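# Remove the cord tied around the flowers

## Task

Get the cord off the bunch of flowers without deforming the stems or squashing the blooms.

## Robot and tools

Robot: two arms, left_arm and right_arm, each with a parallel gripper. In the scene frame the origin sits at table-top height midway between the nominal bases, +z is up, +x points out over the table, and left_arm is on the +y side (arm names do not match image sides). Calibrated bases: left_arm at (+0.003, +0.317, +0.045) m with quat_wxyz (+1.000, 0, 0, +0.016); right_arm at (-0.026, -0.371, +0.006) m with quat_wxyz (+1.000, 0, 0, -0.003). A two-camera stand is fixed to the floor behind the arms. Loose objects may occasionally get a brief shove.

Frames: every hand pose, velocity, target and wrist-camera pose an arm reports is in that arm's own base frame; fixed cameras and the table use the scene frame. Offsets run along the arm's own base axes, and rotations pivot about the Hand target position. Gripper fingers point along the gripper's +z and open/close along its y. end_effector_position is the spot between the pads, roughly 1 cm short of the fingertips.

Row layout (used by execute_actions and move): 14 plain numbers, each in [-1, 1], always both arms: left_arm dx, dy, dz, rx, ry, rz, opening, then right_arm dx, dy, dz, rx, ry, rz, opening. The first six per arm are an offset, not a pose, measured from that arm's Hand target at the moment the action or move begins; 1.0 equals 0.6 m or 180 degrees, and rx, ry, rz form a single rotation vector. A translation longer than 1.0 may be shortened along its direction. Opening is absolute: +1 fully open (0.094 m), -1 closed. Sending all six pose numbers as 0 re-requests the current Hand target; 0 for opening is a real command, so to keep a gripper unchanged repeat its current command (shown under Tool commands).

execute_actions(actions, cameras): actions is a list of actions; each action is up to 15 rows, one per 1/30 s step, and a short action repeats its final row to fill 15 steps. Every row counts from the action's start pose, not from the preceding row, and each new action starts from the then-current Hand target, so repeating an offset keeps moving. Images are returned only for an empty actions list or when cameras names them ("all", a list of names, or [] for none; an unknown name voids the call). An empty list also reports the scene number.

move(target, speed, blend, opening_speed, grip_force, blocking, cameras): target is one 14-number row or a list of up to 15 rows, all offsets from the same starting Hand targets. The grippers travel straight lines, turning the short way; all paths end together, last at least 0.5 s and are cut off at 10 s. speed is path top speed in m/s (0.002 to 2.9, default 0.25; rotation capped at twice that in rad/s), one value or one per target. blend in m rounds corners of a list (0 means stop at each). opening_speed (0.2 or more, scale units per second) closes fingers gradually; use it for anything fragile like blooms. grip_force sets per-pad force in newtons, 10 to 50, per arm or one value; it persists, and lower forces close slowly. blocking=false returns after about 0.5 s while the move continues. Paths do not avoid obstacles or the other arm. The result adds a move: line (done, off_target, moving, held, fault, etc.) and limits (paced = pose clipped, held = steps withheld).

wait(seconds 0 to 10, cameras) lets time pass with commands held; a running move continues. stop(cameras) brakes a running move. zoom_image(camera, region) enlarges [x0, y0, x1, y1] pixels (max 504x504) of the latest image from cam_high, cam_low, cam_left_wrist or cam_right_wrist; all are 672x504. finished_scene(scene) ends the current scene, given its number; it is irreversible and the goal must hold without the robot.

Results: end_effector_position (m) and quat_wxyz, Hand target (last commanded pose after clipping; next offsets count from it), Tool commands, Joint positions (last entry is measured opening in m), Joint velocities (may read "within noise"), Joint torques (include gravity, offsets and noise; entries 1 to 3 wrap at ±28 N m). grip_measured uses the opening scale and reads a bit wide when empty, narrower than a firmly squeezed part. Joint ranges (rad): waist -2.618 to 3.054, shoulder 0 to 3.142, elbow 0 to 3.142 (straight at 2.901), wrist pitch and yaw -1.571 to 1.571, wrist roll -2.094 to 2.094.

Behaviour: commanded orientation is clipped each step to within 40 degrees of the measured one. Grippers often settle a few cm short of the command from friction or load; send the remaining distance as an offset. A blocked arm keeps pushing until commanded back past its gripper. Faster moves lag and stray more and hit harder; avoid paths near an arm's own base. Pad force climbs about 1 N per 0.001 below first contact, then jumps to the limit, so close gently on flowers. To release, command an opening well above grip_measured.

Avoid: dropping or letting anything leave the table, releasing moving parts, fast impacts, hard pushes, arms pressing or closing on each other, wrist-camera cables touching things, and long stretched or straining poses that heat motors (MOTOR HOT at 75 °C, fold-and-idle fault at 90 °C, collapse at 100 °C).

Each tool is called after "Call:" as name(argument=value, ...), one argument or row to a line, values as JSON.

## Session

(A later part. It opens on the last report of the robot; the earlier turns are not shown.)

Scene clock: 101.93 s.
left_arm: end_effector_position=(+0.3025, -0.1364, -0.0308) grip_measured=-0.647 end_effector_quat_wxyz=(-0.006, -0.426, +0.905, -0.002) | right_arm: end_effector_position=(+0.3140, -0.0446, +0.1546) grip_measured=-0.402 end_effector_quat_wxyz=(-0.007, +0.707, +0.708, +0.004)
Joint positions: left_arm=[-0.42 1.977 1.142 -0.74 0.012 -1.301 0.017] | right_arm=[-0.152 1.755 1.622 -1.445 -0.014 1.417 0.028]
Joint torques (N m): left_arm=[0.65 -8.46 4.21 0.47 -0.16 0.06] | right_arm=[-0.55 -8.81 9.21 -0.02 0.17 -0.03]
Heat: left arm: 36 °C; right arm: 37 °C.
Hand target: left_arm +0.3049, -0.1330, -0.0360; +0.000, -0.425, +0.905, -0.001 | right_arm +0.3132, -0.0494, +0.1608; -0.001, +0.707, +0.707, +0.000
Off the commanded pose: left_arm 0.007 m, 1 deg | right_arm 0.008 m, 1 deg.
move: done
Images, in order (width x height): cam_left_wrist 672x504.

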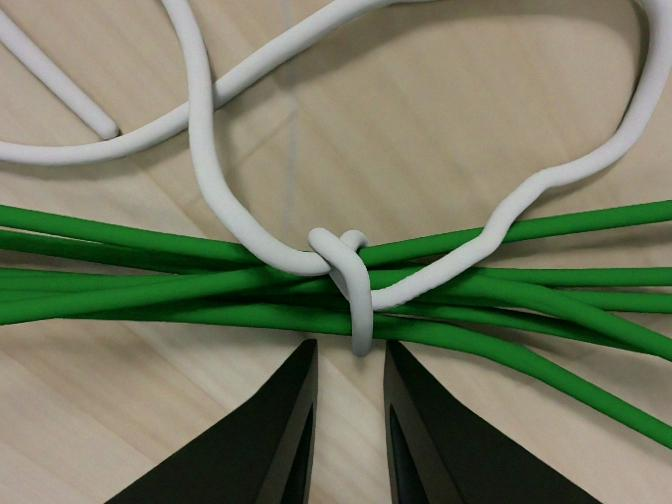

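Call:
move(
  target=[
    [0.004,0.003,0,0,0,0,-0.65,0,0,0,0,0,0,-0.4],
    [0.004,0.003,0,0,0,0,-1,0,0,0,0,0,0,-0.4],
    [-0.05,-0.065,0.08,0,0,0,-1,0,0,0,0,0,0,-0.4],
  ],
  cameras=["all"],
  speed=0.05,
)

Scene clock: 105.40 s.
left_arm: end_effector_position=(+0.2646, -0.1654, -0.0076) grip_measured=-0.984 end_effector_quat_wxyz=(-0.019, -0.423, +0.906, +0.018) | right_arm: end_effector_position=(+0.3140, -0.0446, +0.1546) grip_measured=-0.402 end_effector_quat_wxyz=(-0.007, +0.707, +0.708, +0.004)
Joint positions: left_arm=[-0.555 1.903 1.142 -0.86 0.011 -1.429 0.001] | right_arm=[-0.152 1.755 1.622 -1.445 -0.014 1.417 0.028]
Joint torques (N m): left_arm=[-0.51 -12.12 8.12 -0.12 -0.16 -0.08] | right_arm=[-0.54 -8.84 9.25 -0.02 0.17 -0.02]
Heat: left arm: 36 °C; right arm: 37 °C.
Hand target: left_arm +0.2749, -0.1719, +0.0120; +0.000, -0.425, +0.905, -0.001 | right_arm +0.3132, -0.0494, +0.1608; -0.001, +0.707, +0.707, +0.000
Off the commanded pose: left_arm 0.023 m, 3 deg | right_arm 0.008 m, 1 deg.
move: off_target (left_arm)

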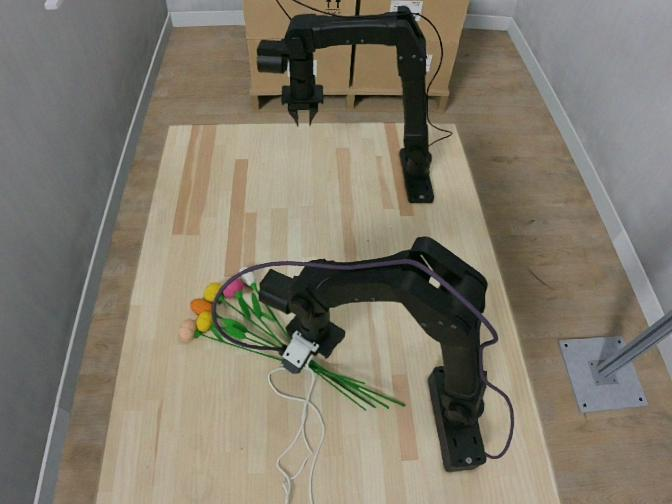

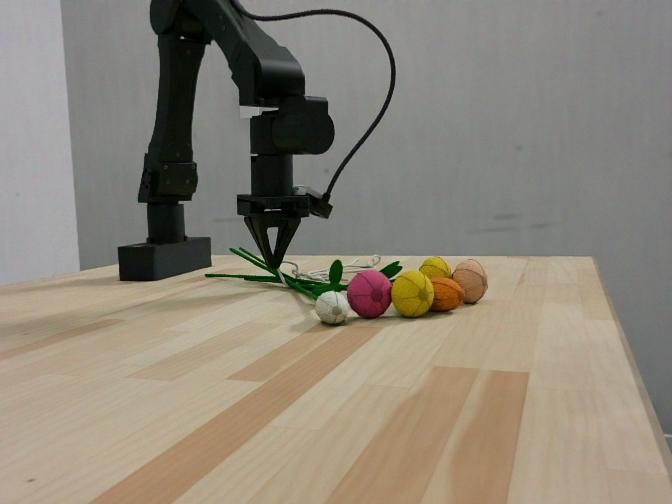

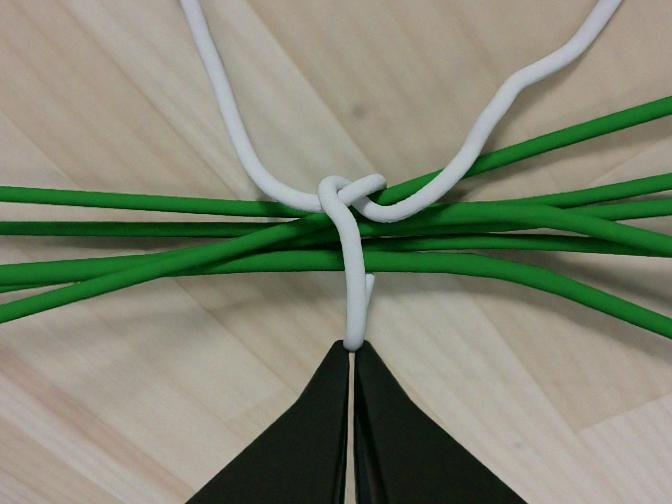

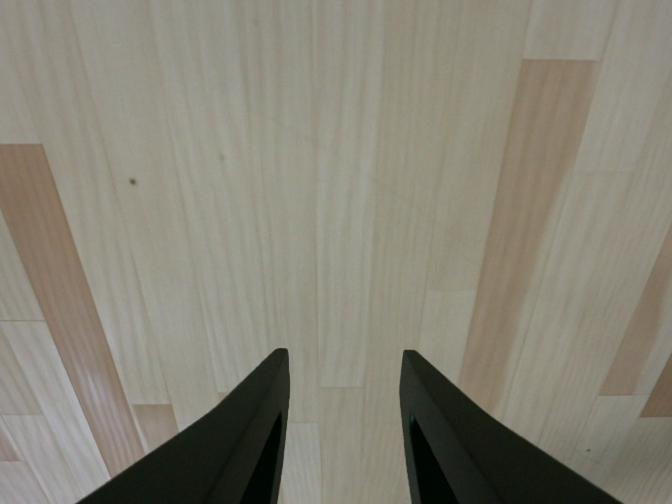

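Call:
move(
  target=[-0.1,-0.13,0.07,0,0,0,-1,0,0,0,0,0,0,-0.4],
  cameras=["all"],
  speed=0.06,
)

Scene clock: 107.97 s.
left_arm: end_effector_position=(+0.2082, -0.2427, +0.0340) grip_measured=-0.984 end_effector_quat_wxyz=(-0.012, -0.422, +0.906, +0.022) | right_arm: end_effector_position=(+0.3140, -0.0446, +0.1546) grip_measured=-0.402 end_effector_quat_wxyz=(-0.007, +0.707, +0.708, +0.004)
Joint positions: left_arm=[-0.859 1.862 1.269 -1.027 0.011 -1.73 0.001] | right_arm=[-0.152 1.755 1.622 -1.445 -0.014 1.417 0.028]
Joint torques (N m): left_arm=[-0.42 -11.96 8.65 -0.1 -0.15 -0.15] | right_arm=[-0.55 -8.79 9.18 -0.01 0.17 -0.04]
Heat: left arm: 37 °C; right arm: 37 °C.
Hand target: left_arm +0.2149, -0.2500, +0.0540; +0.000, -0.425, +0.905, -0.001 | right_arm +0.3132, -0.0494, +0.1608; -0.001, +0.707, +0.707, +0.000
Off the commanded pose: left_arm 0.022 m, 3 deg | right_arm 0.008 m, 1 deg.
move: off_target (left_arm)

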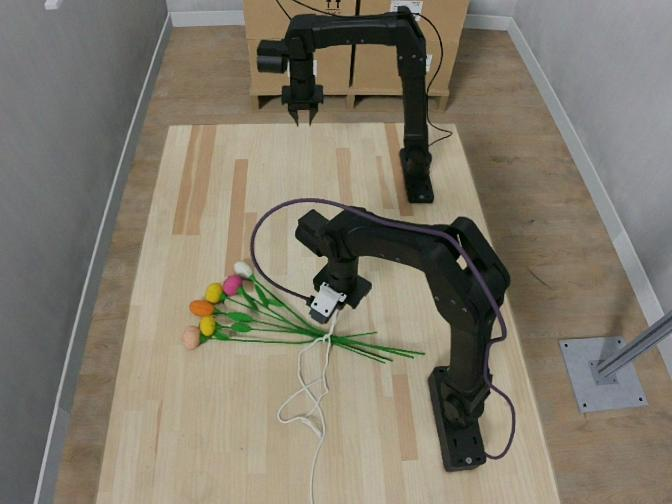

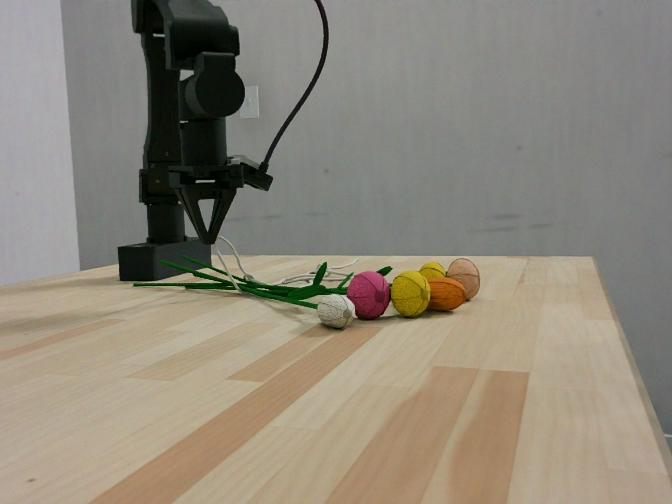

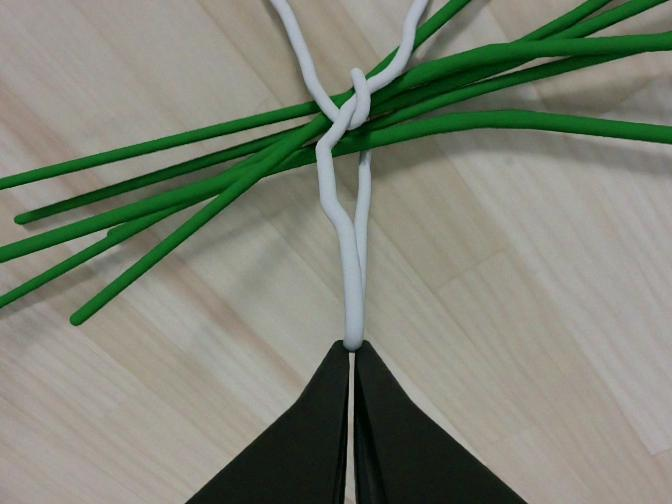

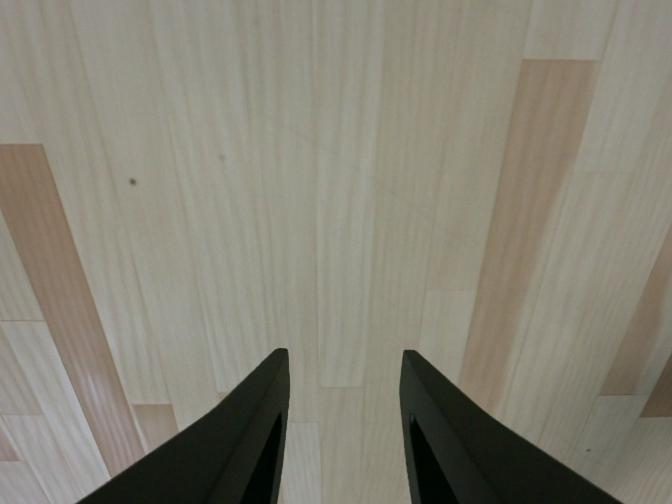

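Call:
move(
  target=[-0.02,-0.24,0.05,0,0,0,-1,0,0,0,0,0,0,-0.4],
  cameras=["all"],
  speed=0.06,
)

Scene clock: 116.40 s.
left_arm: end_effector_position=(+0.2018, -0.3904, +0.0794) grip_measured=-0.985 end_effector_quat_wxyz=(-0.006, -0.423, +0.906, +0.001) | right_arm: end_effector_position=(+0.3140, -0.0446, +0.1546) grip_measured=-0.402 end_effector_quat_wxyz=(-0.007, +0.707, +0.708, +0.004)
Joint positions: left_arm=[-1.091 2.261 2.052 -1.364 0.011 -1.964 0.001] | right_arm=[-0.152 1.755 1.622 -1.445 -0.014 1.417 0.028]
Joint torques (N m): left_arm=[-0.59 -11.34 9.44 0.01 -0.18 -0.09] | right_arm=[-0.55 -8.79 9.22 -0.02 0.19 -0.05]
Heat: left arm: 37 °C; right arm: 37 °C.
Hand target: left_arm +0.2029, -0.3940, +0.0840; +0.000, -0.425, +0.905, -0.001 | right_arm +0.3132, -0.0494, +0.1608; -0.001, +0.707, +0.707, +0.000
Off the commanded pose: left_arm 0.006 m, 1 deg | right_arm 0.008 m, 1 deg.
move: done

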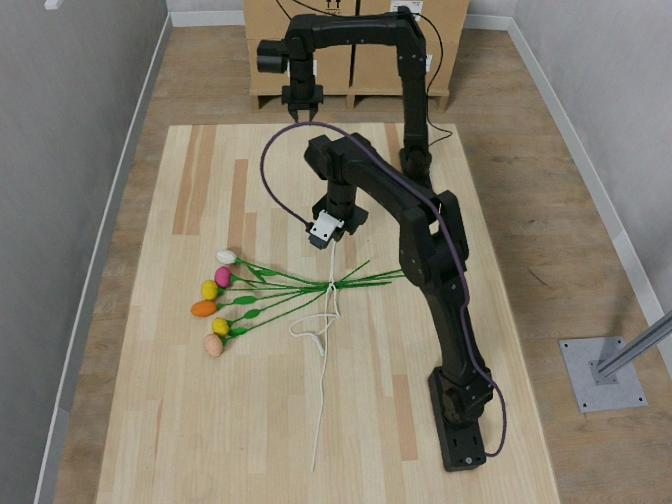

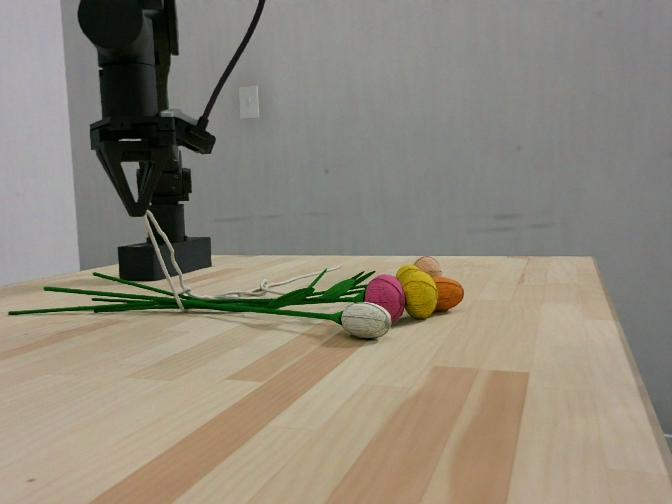

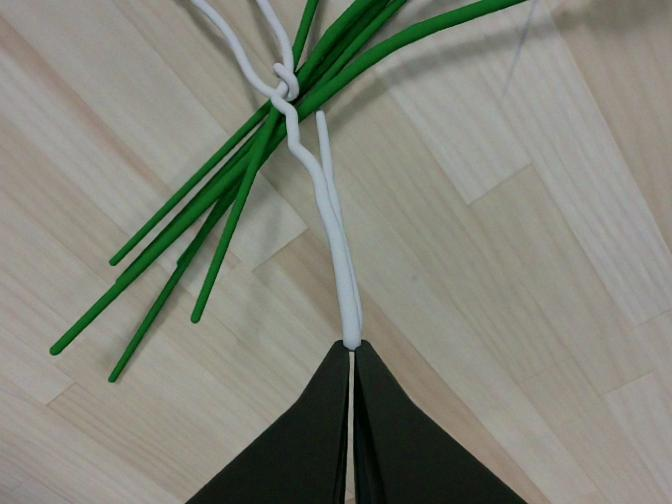

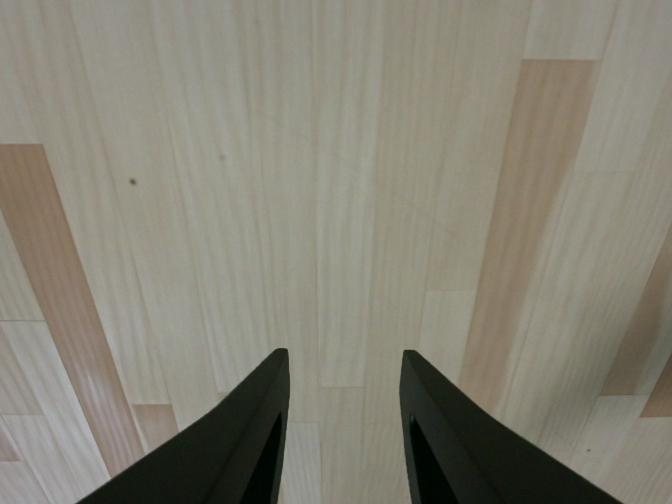

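Call:
zoom_image(
  camera="cam_left_wrist",
  region=[180, 0, 400, 180],
)

Call:
zoom_image(
  camera="cam_high",
  region=[270, 230, 410, 370],
)

Scaled by 2.291 from the camera's 672x504 image, which has a finer 960x720 frame.

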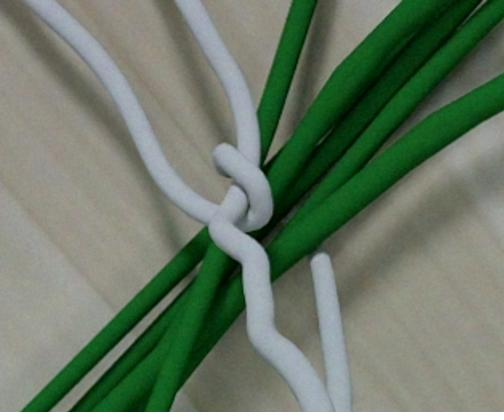

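Scaled by 3.600 from the camera's 672x504 image, which has a finer 960x720 frame.

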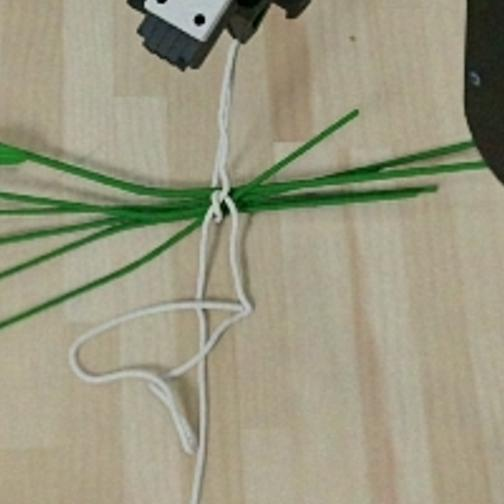

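Call:
move(
  target=[0.05,-0.28,0.06,0,0,0,-1,-0.1,-0.25,0.1,0,0,0,-0.4],
  cameras=["all"],
  speed=0.08,
)

Call:
zoom_image(
  camera="cam_high",
  region=[270, 190, 410, 330],
)

Scene clock: 119.93 s.
left_arm: end_effector_position=(+0.2300, -0.5504, +0.1117) grip_measured=-0.985 end_effector_quat_wxyz=(-0.015, -0.413, +0.883, -0.223) | right_arm: end_effector_position=(+0.2578, -0.1984, +0.2061) grip_measured=-0.402 end_effector_quat_wxyz=(+0.039, +0.708, +0.706, +0.011)
Joint positions: left_arm=[-1.173 2.668 2.828 -1.279 0.011 -2.051 0.001] | right_arm=[-0.666 1.743 1.814 -1.561 -0.012 0.908 0.028]
Joint torques (N m): left_arm=[-0.51 -13.91 9.37 1.4 -0.2 -0.11] | right_arm=[-0.32 -10.78 9.05 0.21 0.15 -0.03]
Heat: left arm: 38 °C; right arm: 38 °C.
Hand target: left_arm +0.2330, -0.5619, +0.1199; +0.000, -0.425, +0.905, -0.001 | right_arm +0.2532, -0.1993, +0.2208; -0.001, +0.707, +0.707, +0.000
Off the commanded pose: left_arm 0.015 m, 26 deg | right_arm 0.015 m, 5 deg.
elbow stopped short (left arm): the move would have taken joint 3 (elbow) straighter than the controller allows.
joint sent to its limit (right arm) — joint 4 (wrist pitch), lower limit. The joint targets are off in orientation, not in position.
move: off_target (left_arm, right_arm)

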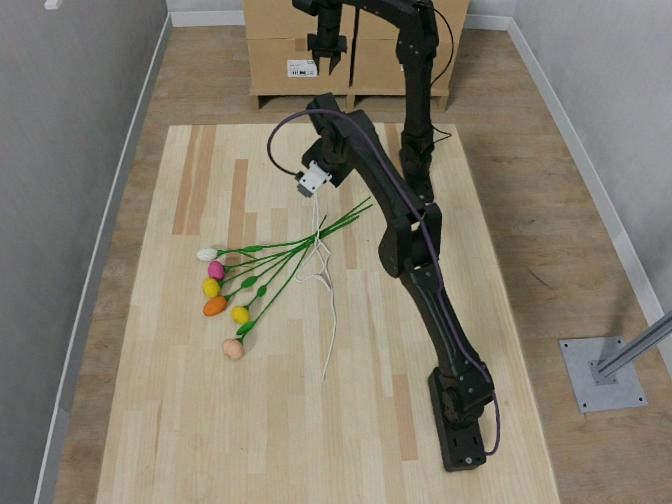

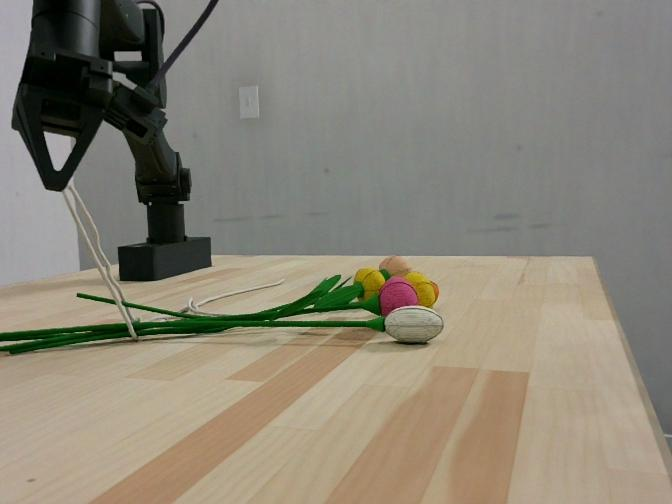

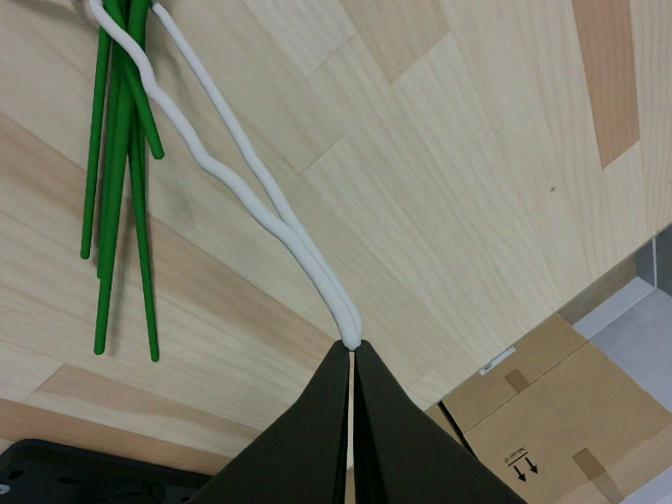

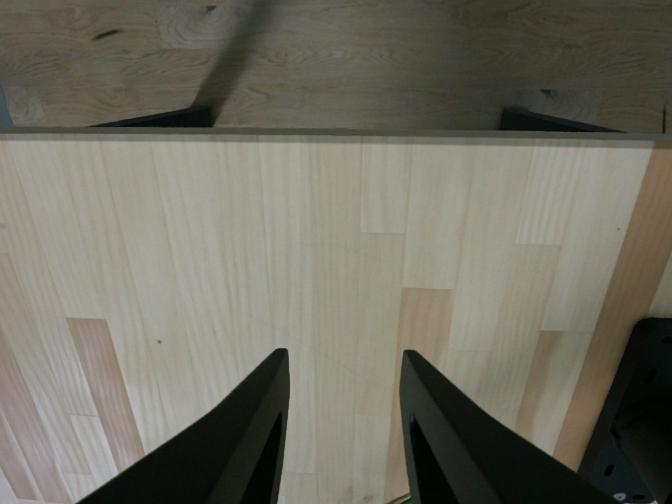

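Scaled by 3.600 from the camera's 672x504 image, which has a finer 960x720 frame.

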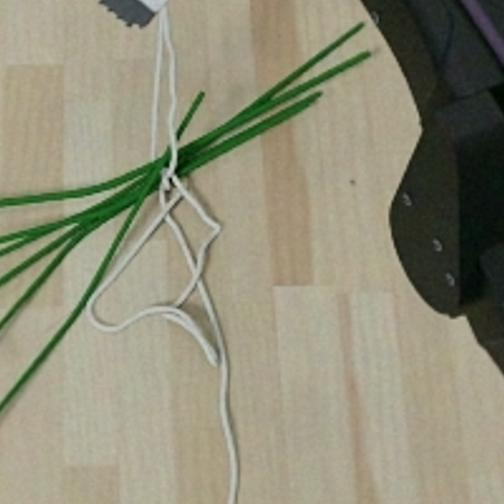

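Call:
move(
  target=[
    [0.0,0.0,-0.2,0,0,0,-1,0,0,0,0,0,0,-0.4],
    [0,0.0,-0.25,0,0,0,-1,0,0,0,0,0,0,-0.4],
  ],
  cameras=["cam_low","cam_left_wrist"],
  speed=0.1,
)

Scene clock: 125.70 s.
left_arm: end_effector_position=(+0.2316, -0.5542, -0.0293) grip_measured=-0.985 end_effector_quat_wxyz=(-0.012, -0.420, +0.896, -0.147) | right_arm: end_effector_position=(+0.2578, -0.1984, +0.2061) grip_measured=-0.402 end_effector_quat_wxyz=(+0.039, +0.707, +0.706, +0.011)
Joint positions: left_arm=[-1.173 2.927 2.828 -1.176 0.011 -2.051 0.001] | right_arm=[-0.666 1.743 1.814 -1.561 -0.012 0.908 0.028]
Joint torques (N m): left_arm=[-0.76 -14.17 9.76 0.92 -0.14 -0.06] | right_arm=[-0.32 -10.78 9.03 0.22 0.16 -0.06]
Heat: left arm: 41 °C; right arm: 38 °C.
Hand target: left_arm +0.2330, -0.5619, -0.0300; +0.000, -0.425, +0.905, -0.001 | right_arm +0.2532, -0.1993, +0.2208; -0.001, +0.707, +0.707, +0.000
Off the commanded pose: left_arm 0.008 m, 17 deg | right_arm 0.015 m, 5 deg.
elbow stopped short (left arm): the move would have taken joint 3 (elbow) straighter than the controller allows.
joint sent to its limit (right arm) — joint 4 (wrist pitch), lower limit. The joint targets are off in orientation, not in position.
move: off_target (left_arm, right_arm)
Images, in order (width x height): cam_low 672x504, cam_left_wrist 672x504.

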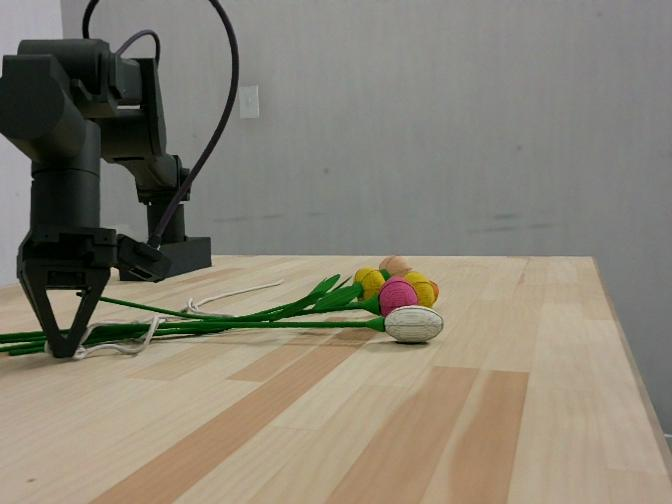

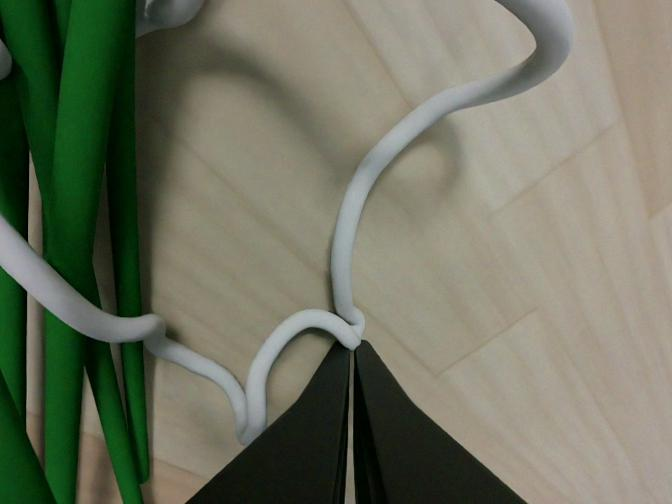

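Call:
move(
  target=[
    [0,0.0,0,0,0,0,-0.7,0,0,0,0,0,0,-0.4],
    [0,0.0,0.2,0,0,0,-0.7,0,0,0,0,0,0,-0.4],
    [0.03,0.3,0.35,0,0,0,-0.4,0,0,0,0,0,0,-0.4],
  ],
  cameras=["all"],
  speed=0.2,
)

Call:
zoom_image(
  camera="cam_high",
  region=[260, 170, 400, 310],
)

Scene clock: 130.57 s.
left_arm: end_effector_position=(+0.2528, -0.3904, +0.1657) grip_measured=-0.403 end_effector_quat_wxyz=(+0.002, -0.427, +0.901, -0.080) | right_arm: end_effector_position=(+0.2578, -0.1984, +0.2061) grip_measured=-0.402 end_effector_quat_wxyz=(+0.039, +0.707, +0.706, +0.011)
Joint positions: left_arm=[-0.992 2.277 2.418 -1.552 0.017 -1.879 0.028] | right_arm=[-0.666 1.743 1.814 -1.561 -0.012 0.908 0.028]
Joint torques (N m): left_arm=[0.08 -15.77 4.6 0.36 -0.2 0.08] | right_arm=[-0.35 -10.82 9.06 0.22 0.14 -0.04]
Heat: left arm: 43 °C; right arm: 39 °C.
Hand target: left_arm +0.2510, -0.3820, +0.1800; +0.000, -0.425, +0.905, -0.001 | right_arm +0.2532, -0.1993, +0.2208; -0.001, +0.707, +0.707, +0.000
Off the commanded pose: left_arm 0.017 m, 9 deg | right_arm 0.015 m, 5 deg.
elbow stopped short (left arm): the move would have taken joint 3 (elbow) straighter than the controller allows.
joint sent to its limit (left arm) — joint 4 (wrist pitch), lower limit. The joint targets are off in orientation, not in position.
joint sent to its limit (right arm) — joint 4 (wrist pitch), lower limit. The joint targets are off in orientation, not in position.
move: off_target (left_arm, right_arm); target 3's new opening was sent with left_arm's hand 0.017 m and 9 deg from that target

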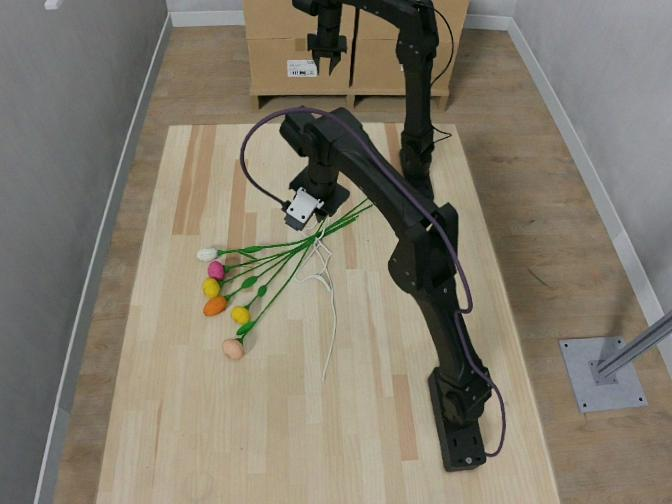

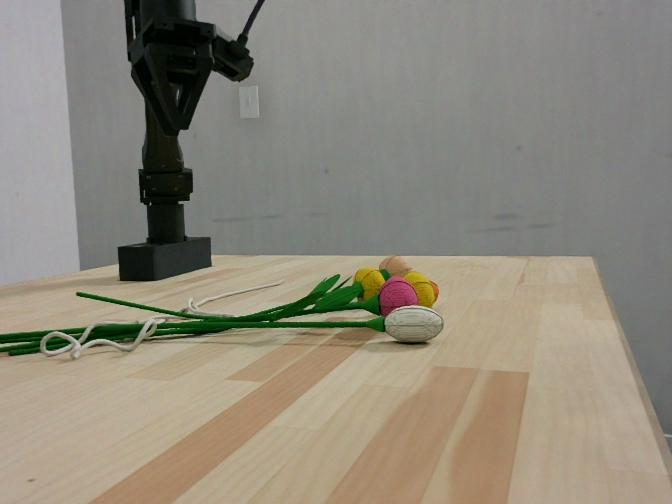

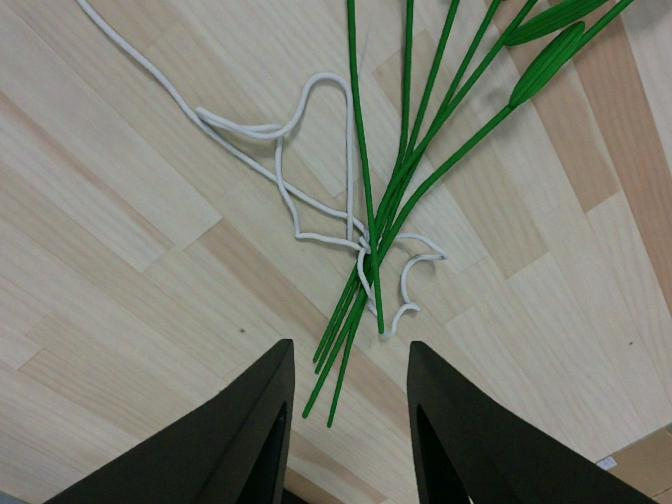

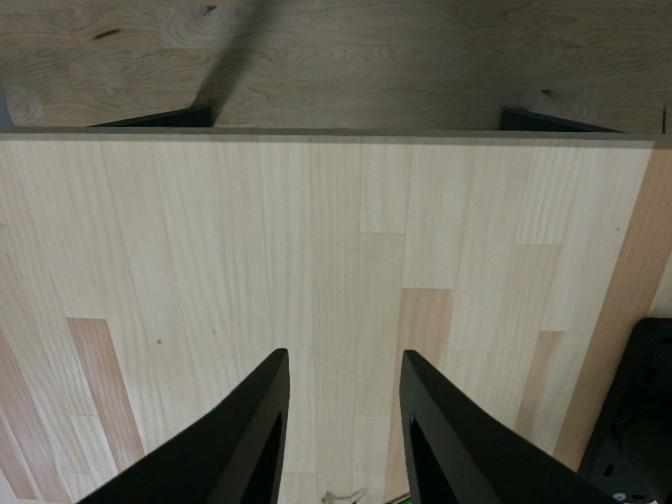

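Scaled by 3.600 from the camera's 672x504 image, which has a finer 960x720 frame.

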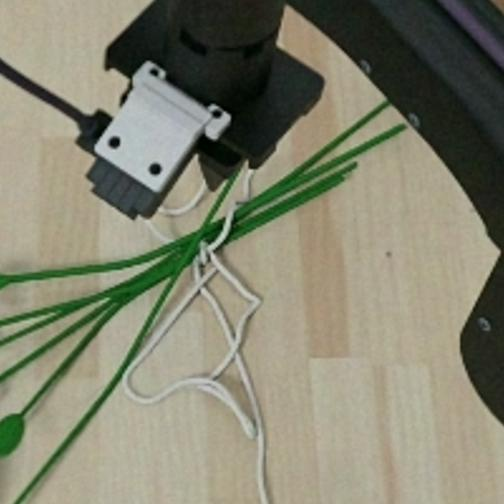

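Call:
zoom_image(
  camera="cam_left_wrist",
  region=[180, 60, 460, 340],
)

Call:
zoom_image(
  camera="cam_left_wrist",
  region=[330, 200, 430, 300],
)

Scaled by 1.800 from the camera's 672x504 image, which has a finer 960x720 frame.

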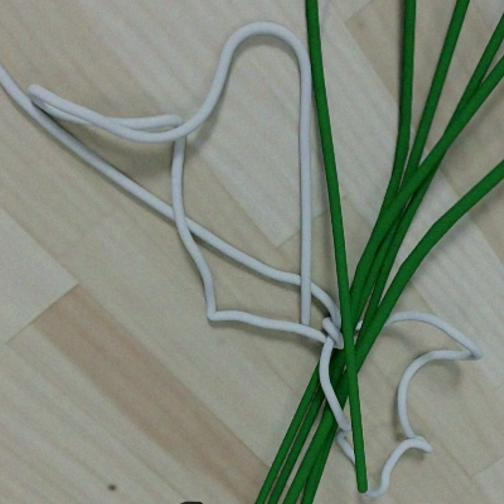

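Scaled by 5.040 from the camera's 672x504 image, which has a finer 960x720 frame.

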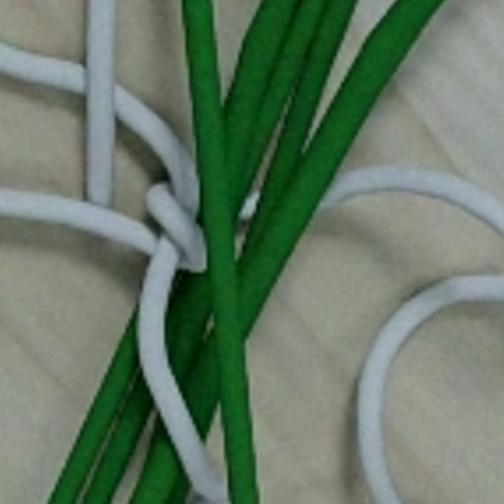

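Call:
move(
  target=[-0.03,-0.25,-0.2,0,0,0,-0.4,0,0,0,0,0,0,-0.4],
  cameras=["cam_left_wrist"],
  speed=0.2,
)

Scene clock: 133.03 s.
left_arm: end_effector_position=(+0.2278, -0.5229, +0.0512) grip_measured=-0.403 end_effector_quat_wxyz=(-0.008, -0.417, +0.899, -0.131) | right_arm: end_effector_position=(+0.2578, -0.1984, +0.2061) grip_measured=-0.402 end_effector_quat_wxyz=(+0.039, +0.707, +0.706, +0.011)
Joint positions: left_arm=[-1.159 2.762 2.83 -1.377 0.009 -2.029 0.028] | right_arm=[-0.666 1.743 1.814 -1.561 -0.012 0.908 0.028]
Joint torques (N m): left_arm=[-0.21 -14.83 9.24 0.94 -0.12 -0.11] | right_arm=[-0.38 -10.8 8.99 0.21 0.15 -0.04]
Heat: left arm: 43 °C; right arm: 39 °C.
Hand target: left_arm +0.2329, -0.5320, +0.0600; +0.000, -0.425, +0.905, -0.001 | right_arm +0.2532, -0.1993, +0.2208; -0.001, +0.707, +0.707, +0.000
Off the commanded pose: left_arm 0.014 m, 15 deg | right_arm 0.015 m, 5 deg.
elbow stopped short (left arm): the move would have taken joint 3 (elbow) straighter than the controller allows.
joint sent to its limit (right arm) — joint 4 (wrist pitch), lower limit. The joint targets are off in orientation, not in position.
move: off_target (left_arm, right_arm)
Images, in order (width x height): cam_left_wrist 672x504.

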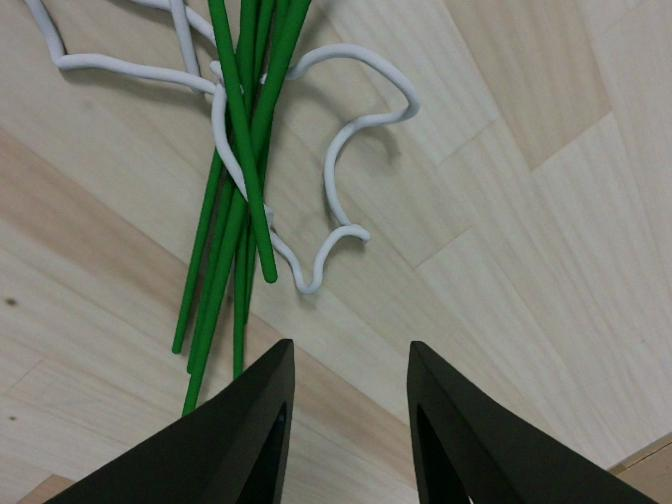

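Call:
move(
  target=[-0.033,-0.043,-0.135,0,0,0,-0.6,0,0,0,0,0,0,-0.4],
  cameras=["cam_left_wrist"],
  speed=0.12,
)

Scene clock: 135.17 s.
left_arm: end_effector_position=(+0.2111, -0.5473, -0.0263) grip_measured=-0.597 end_effector_quat_wxyz=(-0.013, -0.420, +0.899, -0.121) | right_arm: end_effector_position=(+0.2578, -0.1984, +0.2061) grip_measured=-0.402 end_effector_quat_wxyz=(+0.039, +0.707, +0.706, +0.011)
Joint positions: left_arm=[-1.201 2.915 2.83 -1.243 0.009 -2.077 0.019] | right_arm=[-0.666 1.743 1.814 -1.561 -0.012 0.908 0.028]
Joint torques (N m): left_arm=[-0.51 -14.9 9.33 0.92 -0.14 -0.08] | right_arm=[-0.31 -10.8 8.99 0.21 0.16 -0.04]
Heat: left arm: 44 °C; right arm: 39 °C.
Hand target: left_arm +0.2132, -0.5577, -0.0210; +0.000, -0.425, +0.905, -0.001 | right_arm +0.2532, -0.1993, +0.2208; -0.001, +0.707, +0.707, +0.000
Off the commanded pose: left_arm 0.012 m, 14 deg | right_arm 0.015 m, 5 deg.
elbow stopped short (left arm): the move would have taken joint 3 (elbow) straighter than the controller allows.
joint sent to its limit (right arm) — joint 4 (wrist pitch), lower limit. The joint targets are off in orientation, not in position.
move: off_target (left_arm, right_arm)
Images, in order (width x height): cam_left_wrist 672x504.

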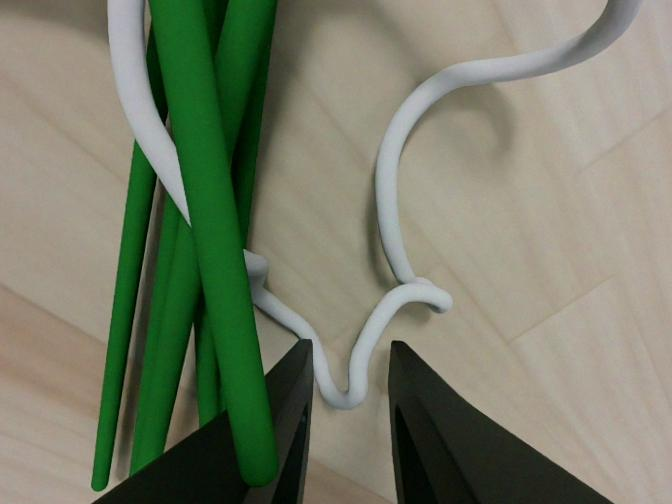

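Call:
move(
  target=[
    [0,0,-0.017,0,0,0,-0.6,0,0,0,0,0,0,-0.4],
    [0,0,-0.017,0,0,0,-1,0,0,0,0,0,0,-0.4],
    [0,0,0.12,0,0,0,-1,0,0,0,0,0,0,-0.4],
    [-0.22,0.0,0.12,0,0,0,-1,0,0,0,0,0,0,-0.4],
  ],
  cameras=["all"],
  speed=0.08,
)

Scene clock: 142.77 s.
left_arm: end_effector_position=(+0.0829, -0.5492, +0.0068) grip_measured=-0.953 end_effector_quat_wxyz=(-0.036, -0.337, +0.938, -0.070) | right_arm: end_effector_position=(+0.2578, -0.1984, +0.2061) grip_measured=-0.402 end_effector_quat_wxyz=(+0.039, +0.707, +0.706, +0.011)
Joint positions: left_arm=[-1.408 2.841 2.832 -1.409 0.045 -2.101 0.002] | right_arm=[-0.666 1.743 1.814 -1.561 -0.012 0.908 0.028]
Joint torques (N m): left_arm=[-0.46 -21.22 8.96 0.29 0.03 -0.12] | right_arm=[-0.28 -10.81 9.02 0.24 0.15 -0.03]
Heat: left arm: 48 °C; right arm: 40 °C.
Hand target: left_arm +0.0811, -0.5576, +0.0508; +0.000, -0.425, +0.905, +0.000 | right_arm +0.2532, -0.1993, +0.2208; -0.001, +0.707, +0.707, +0.000
Off the commanded pose: left_arm 0.045 m, 14 deg | right_arm 0.015 m, 5 deg.
elbow stopped short (left arm): the move would have taken joint 3 (elbow) straighter than the controller allows.
joint sent to its limit (left arm) — joint 6 (wrist roll), lower limit. The joint targets are off in orientation, not in position.
joint sent to its limit (right arm) — joint 4 (wrist pitch), lower limit. The joint targets are off in orientation, not in position.
move: off_target (left_arm, right_arm); target 2's new opening was sent with left_arm's hand 0.010 m and 14 deg from that target

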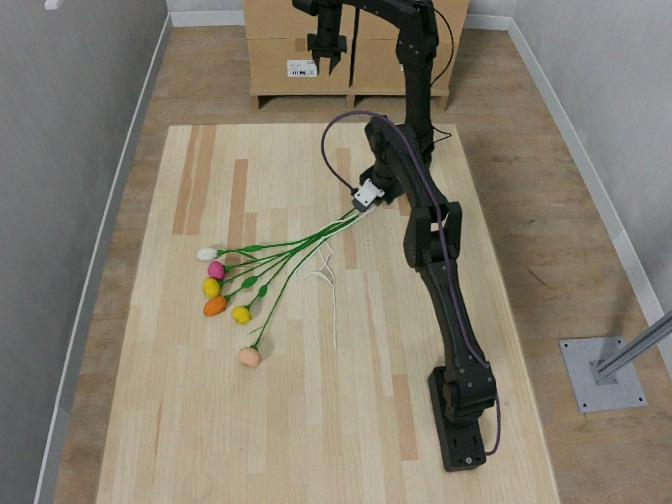

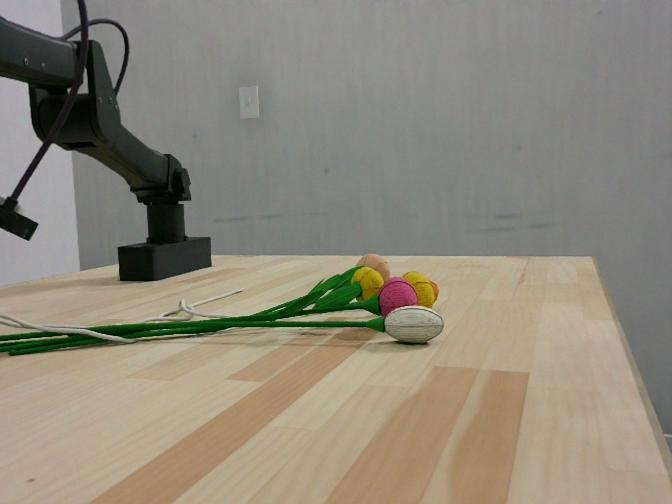

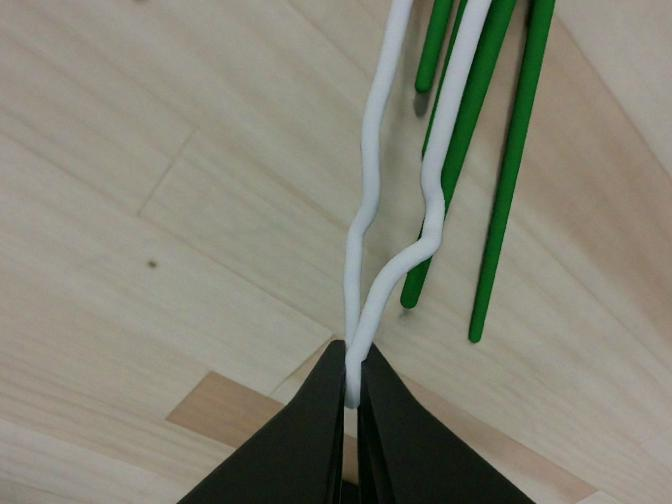

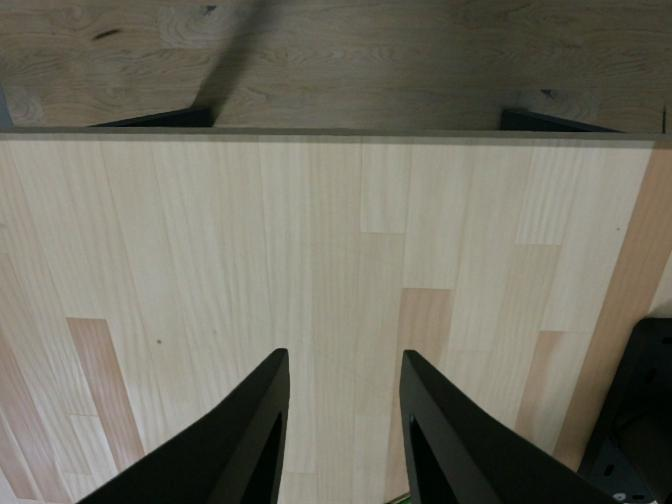

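Call:
move(
  target=[
    [0.02,0.25,-0.02,0,0,0,-1,0,0,0,0,0,0,-0.4],
    [0.08,0.42,-0.02,0,0,0,-1,0,0,0,0,0,0,-0.4],
  ],
  cameras=["all"],
  speed=0.08,
  blend=0.05,
)

Call:
zoom_image(
  camera="cam_high",
  region=[260, 170, 440, 350],
)

Scene clock: 146.87 s.
left_arm: end_effector_position=(+0.1252, -0.3062, +0.0298) grip_measured=-0.953 end_effector_quat_wxyz=(-0.006, -0.427, +0.904, +0.017) | right_arm: end_effector_position=(+0.2578, -0.1984, +0.2061) grip_measured=-0.402 end_effector_quat_wxyz=(+0.039, +0.707, +0.706, +0.011)
Joint positions: left_arm=[-1.178 1.893 1.292 -1.005 0.014 -2.06 0.002] | right_arm=[-0.666 1.743 1.814 -1.561 -0.012 0.908 0.028]
Joint torques (N m): left_arm=[0.24 -12.33 4.6 0.29 -0.19 0.07] | right_arm=[-0.35 -10.76 9.05 0.22 0.14 -0.05]
Heat: left arm: 49 °C; right arm: 40 °C.
Hand target: left_arm +0.1291, -0.3057, +0.0388; +0.000, -0.425, +0.905, -0.001 | right_arm +0.2532, -0.1993, +0.2208; -0.001, +0.707, +0.707, +0.000
Off the commanded pose: left_arm 0.010 m, 2 deg | right_arm 0.015 m, 5 deg.
joint sent to its limit (right arm) — joint 4 (wrist pitch), lower limit. The joint targets are off in orientation, not in position.
move: off_target (right_arm)

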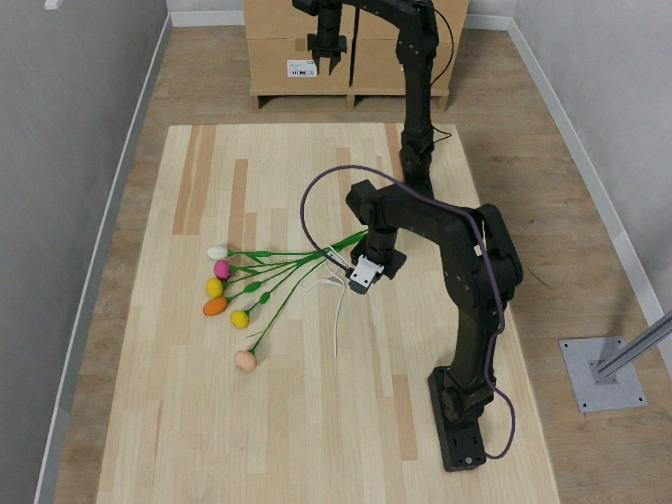

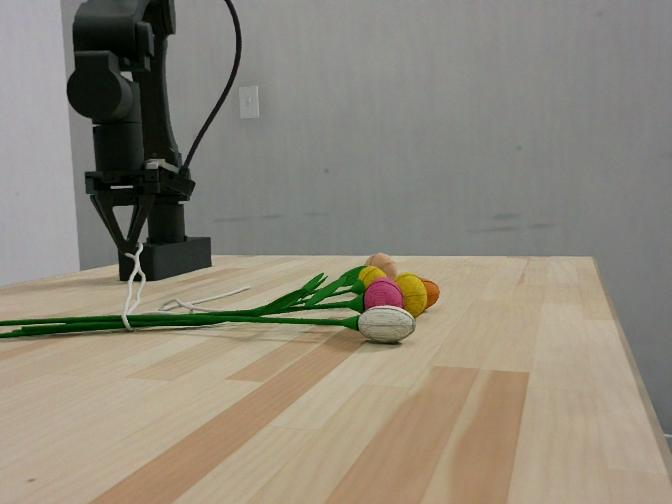

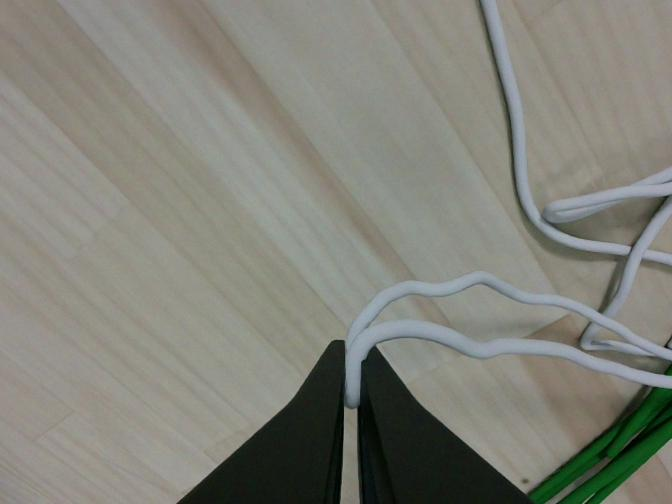

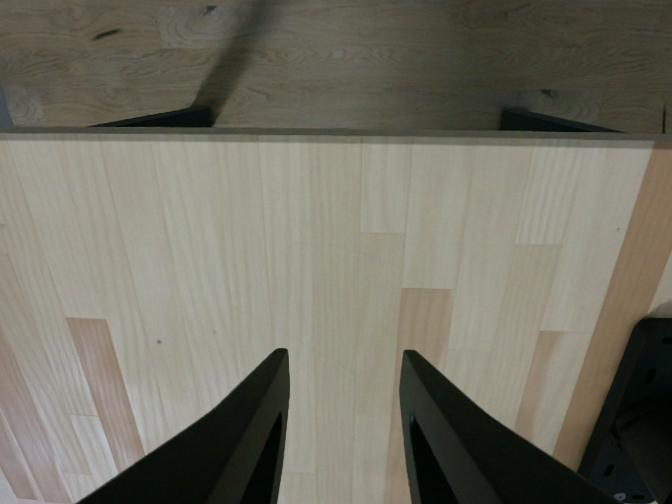

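Scaled by 2.800 from the camera's 672x504 image, which has a finer 960x720 frame.

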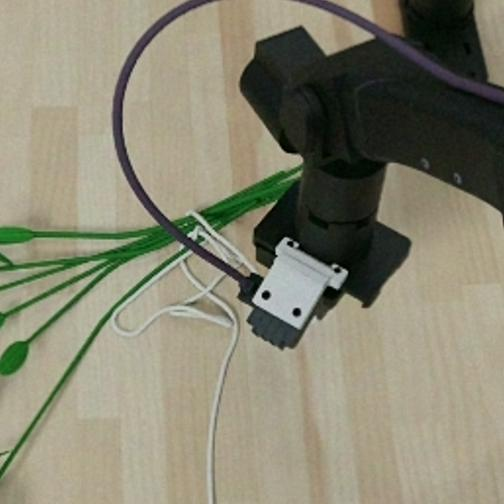

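Call:
zoom_image(
  camera="cam_low",
  region=[80, 240, 240, 350],
)

Call:
zoom_image(
  camera="cam_high",
  region=[310, 230, 360, 280],
)

Scaled by 3.150 from the camera's 672x504 image, which has a finer 960x720 frame.

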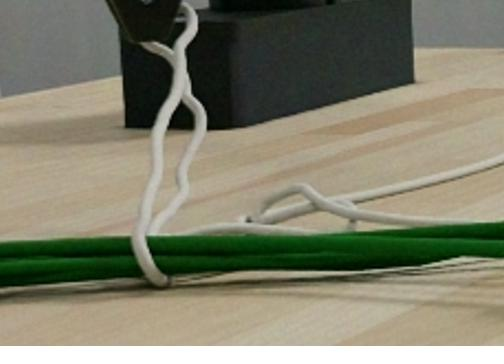

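Scaled by 10.080 from the camera's 672x504 image, which has a finer 960x720 frame.

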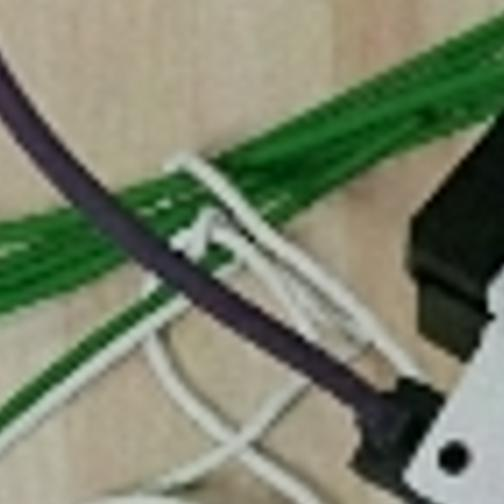

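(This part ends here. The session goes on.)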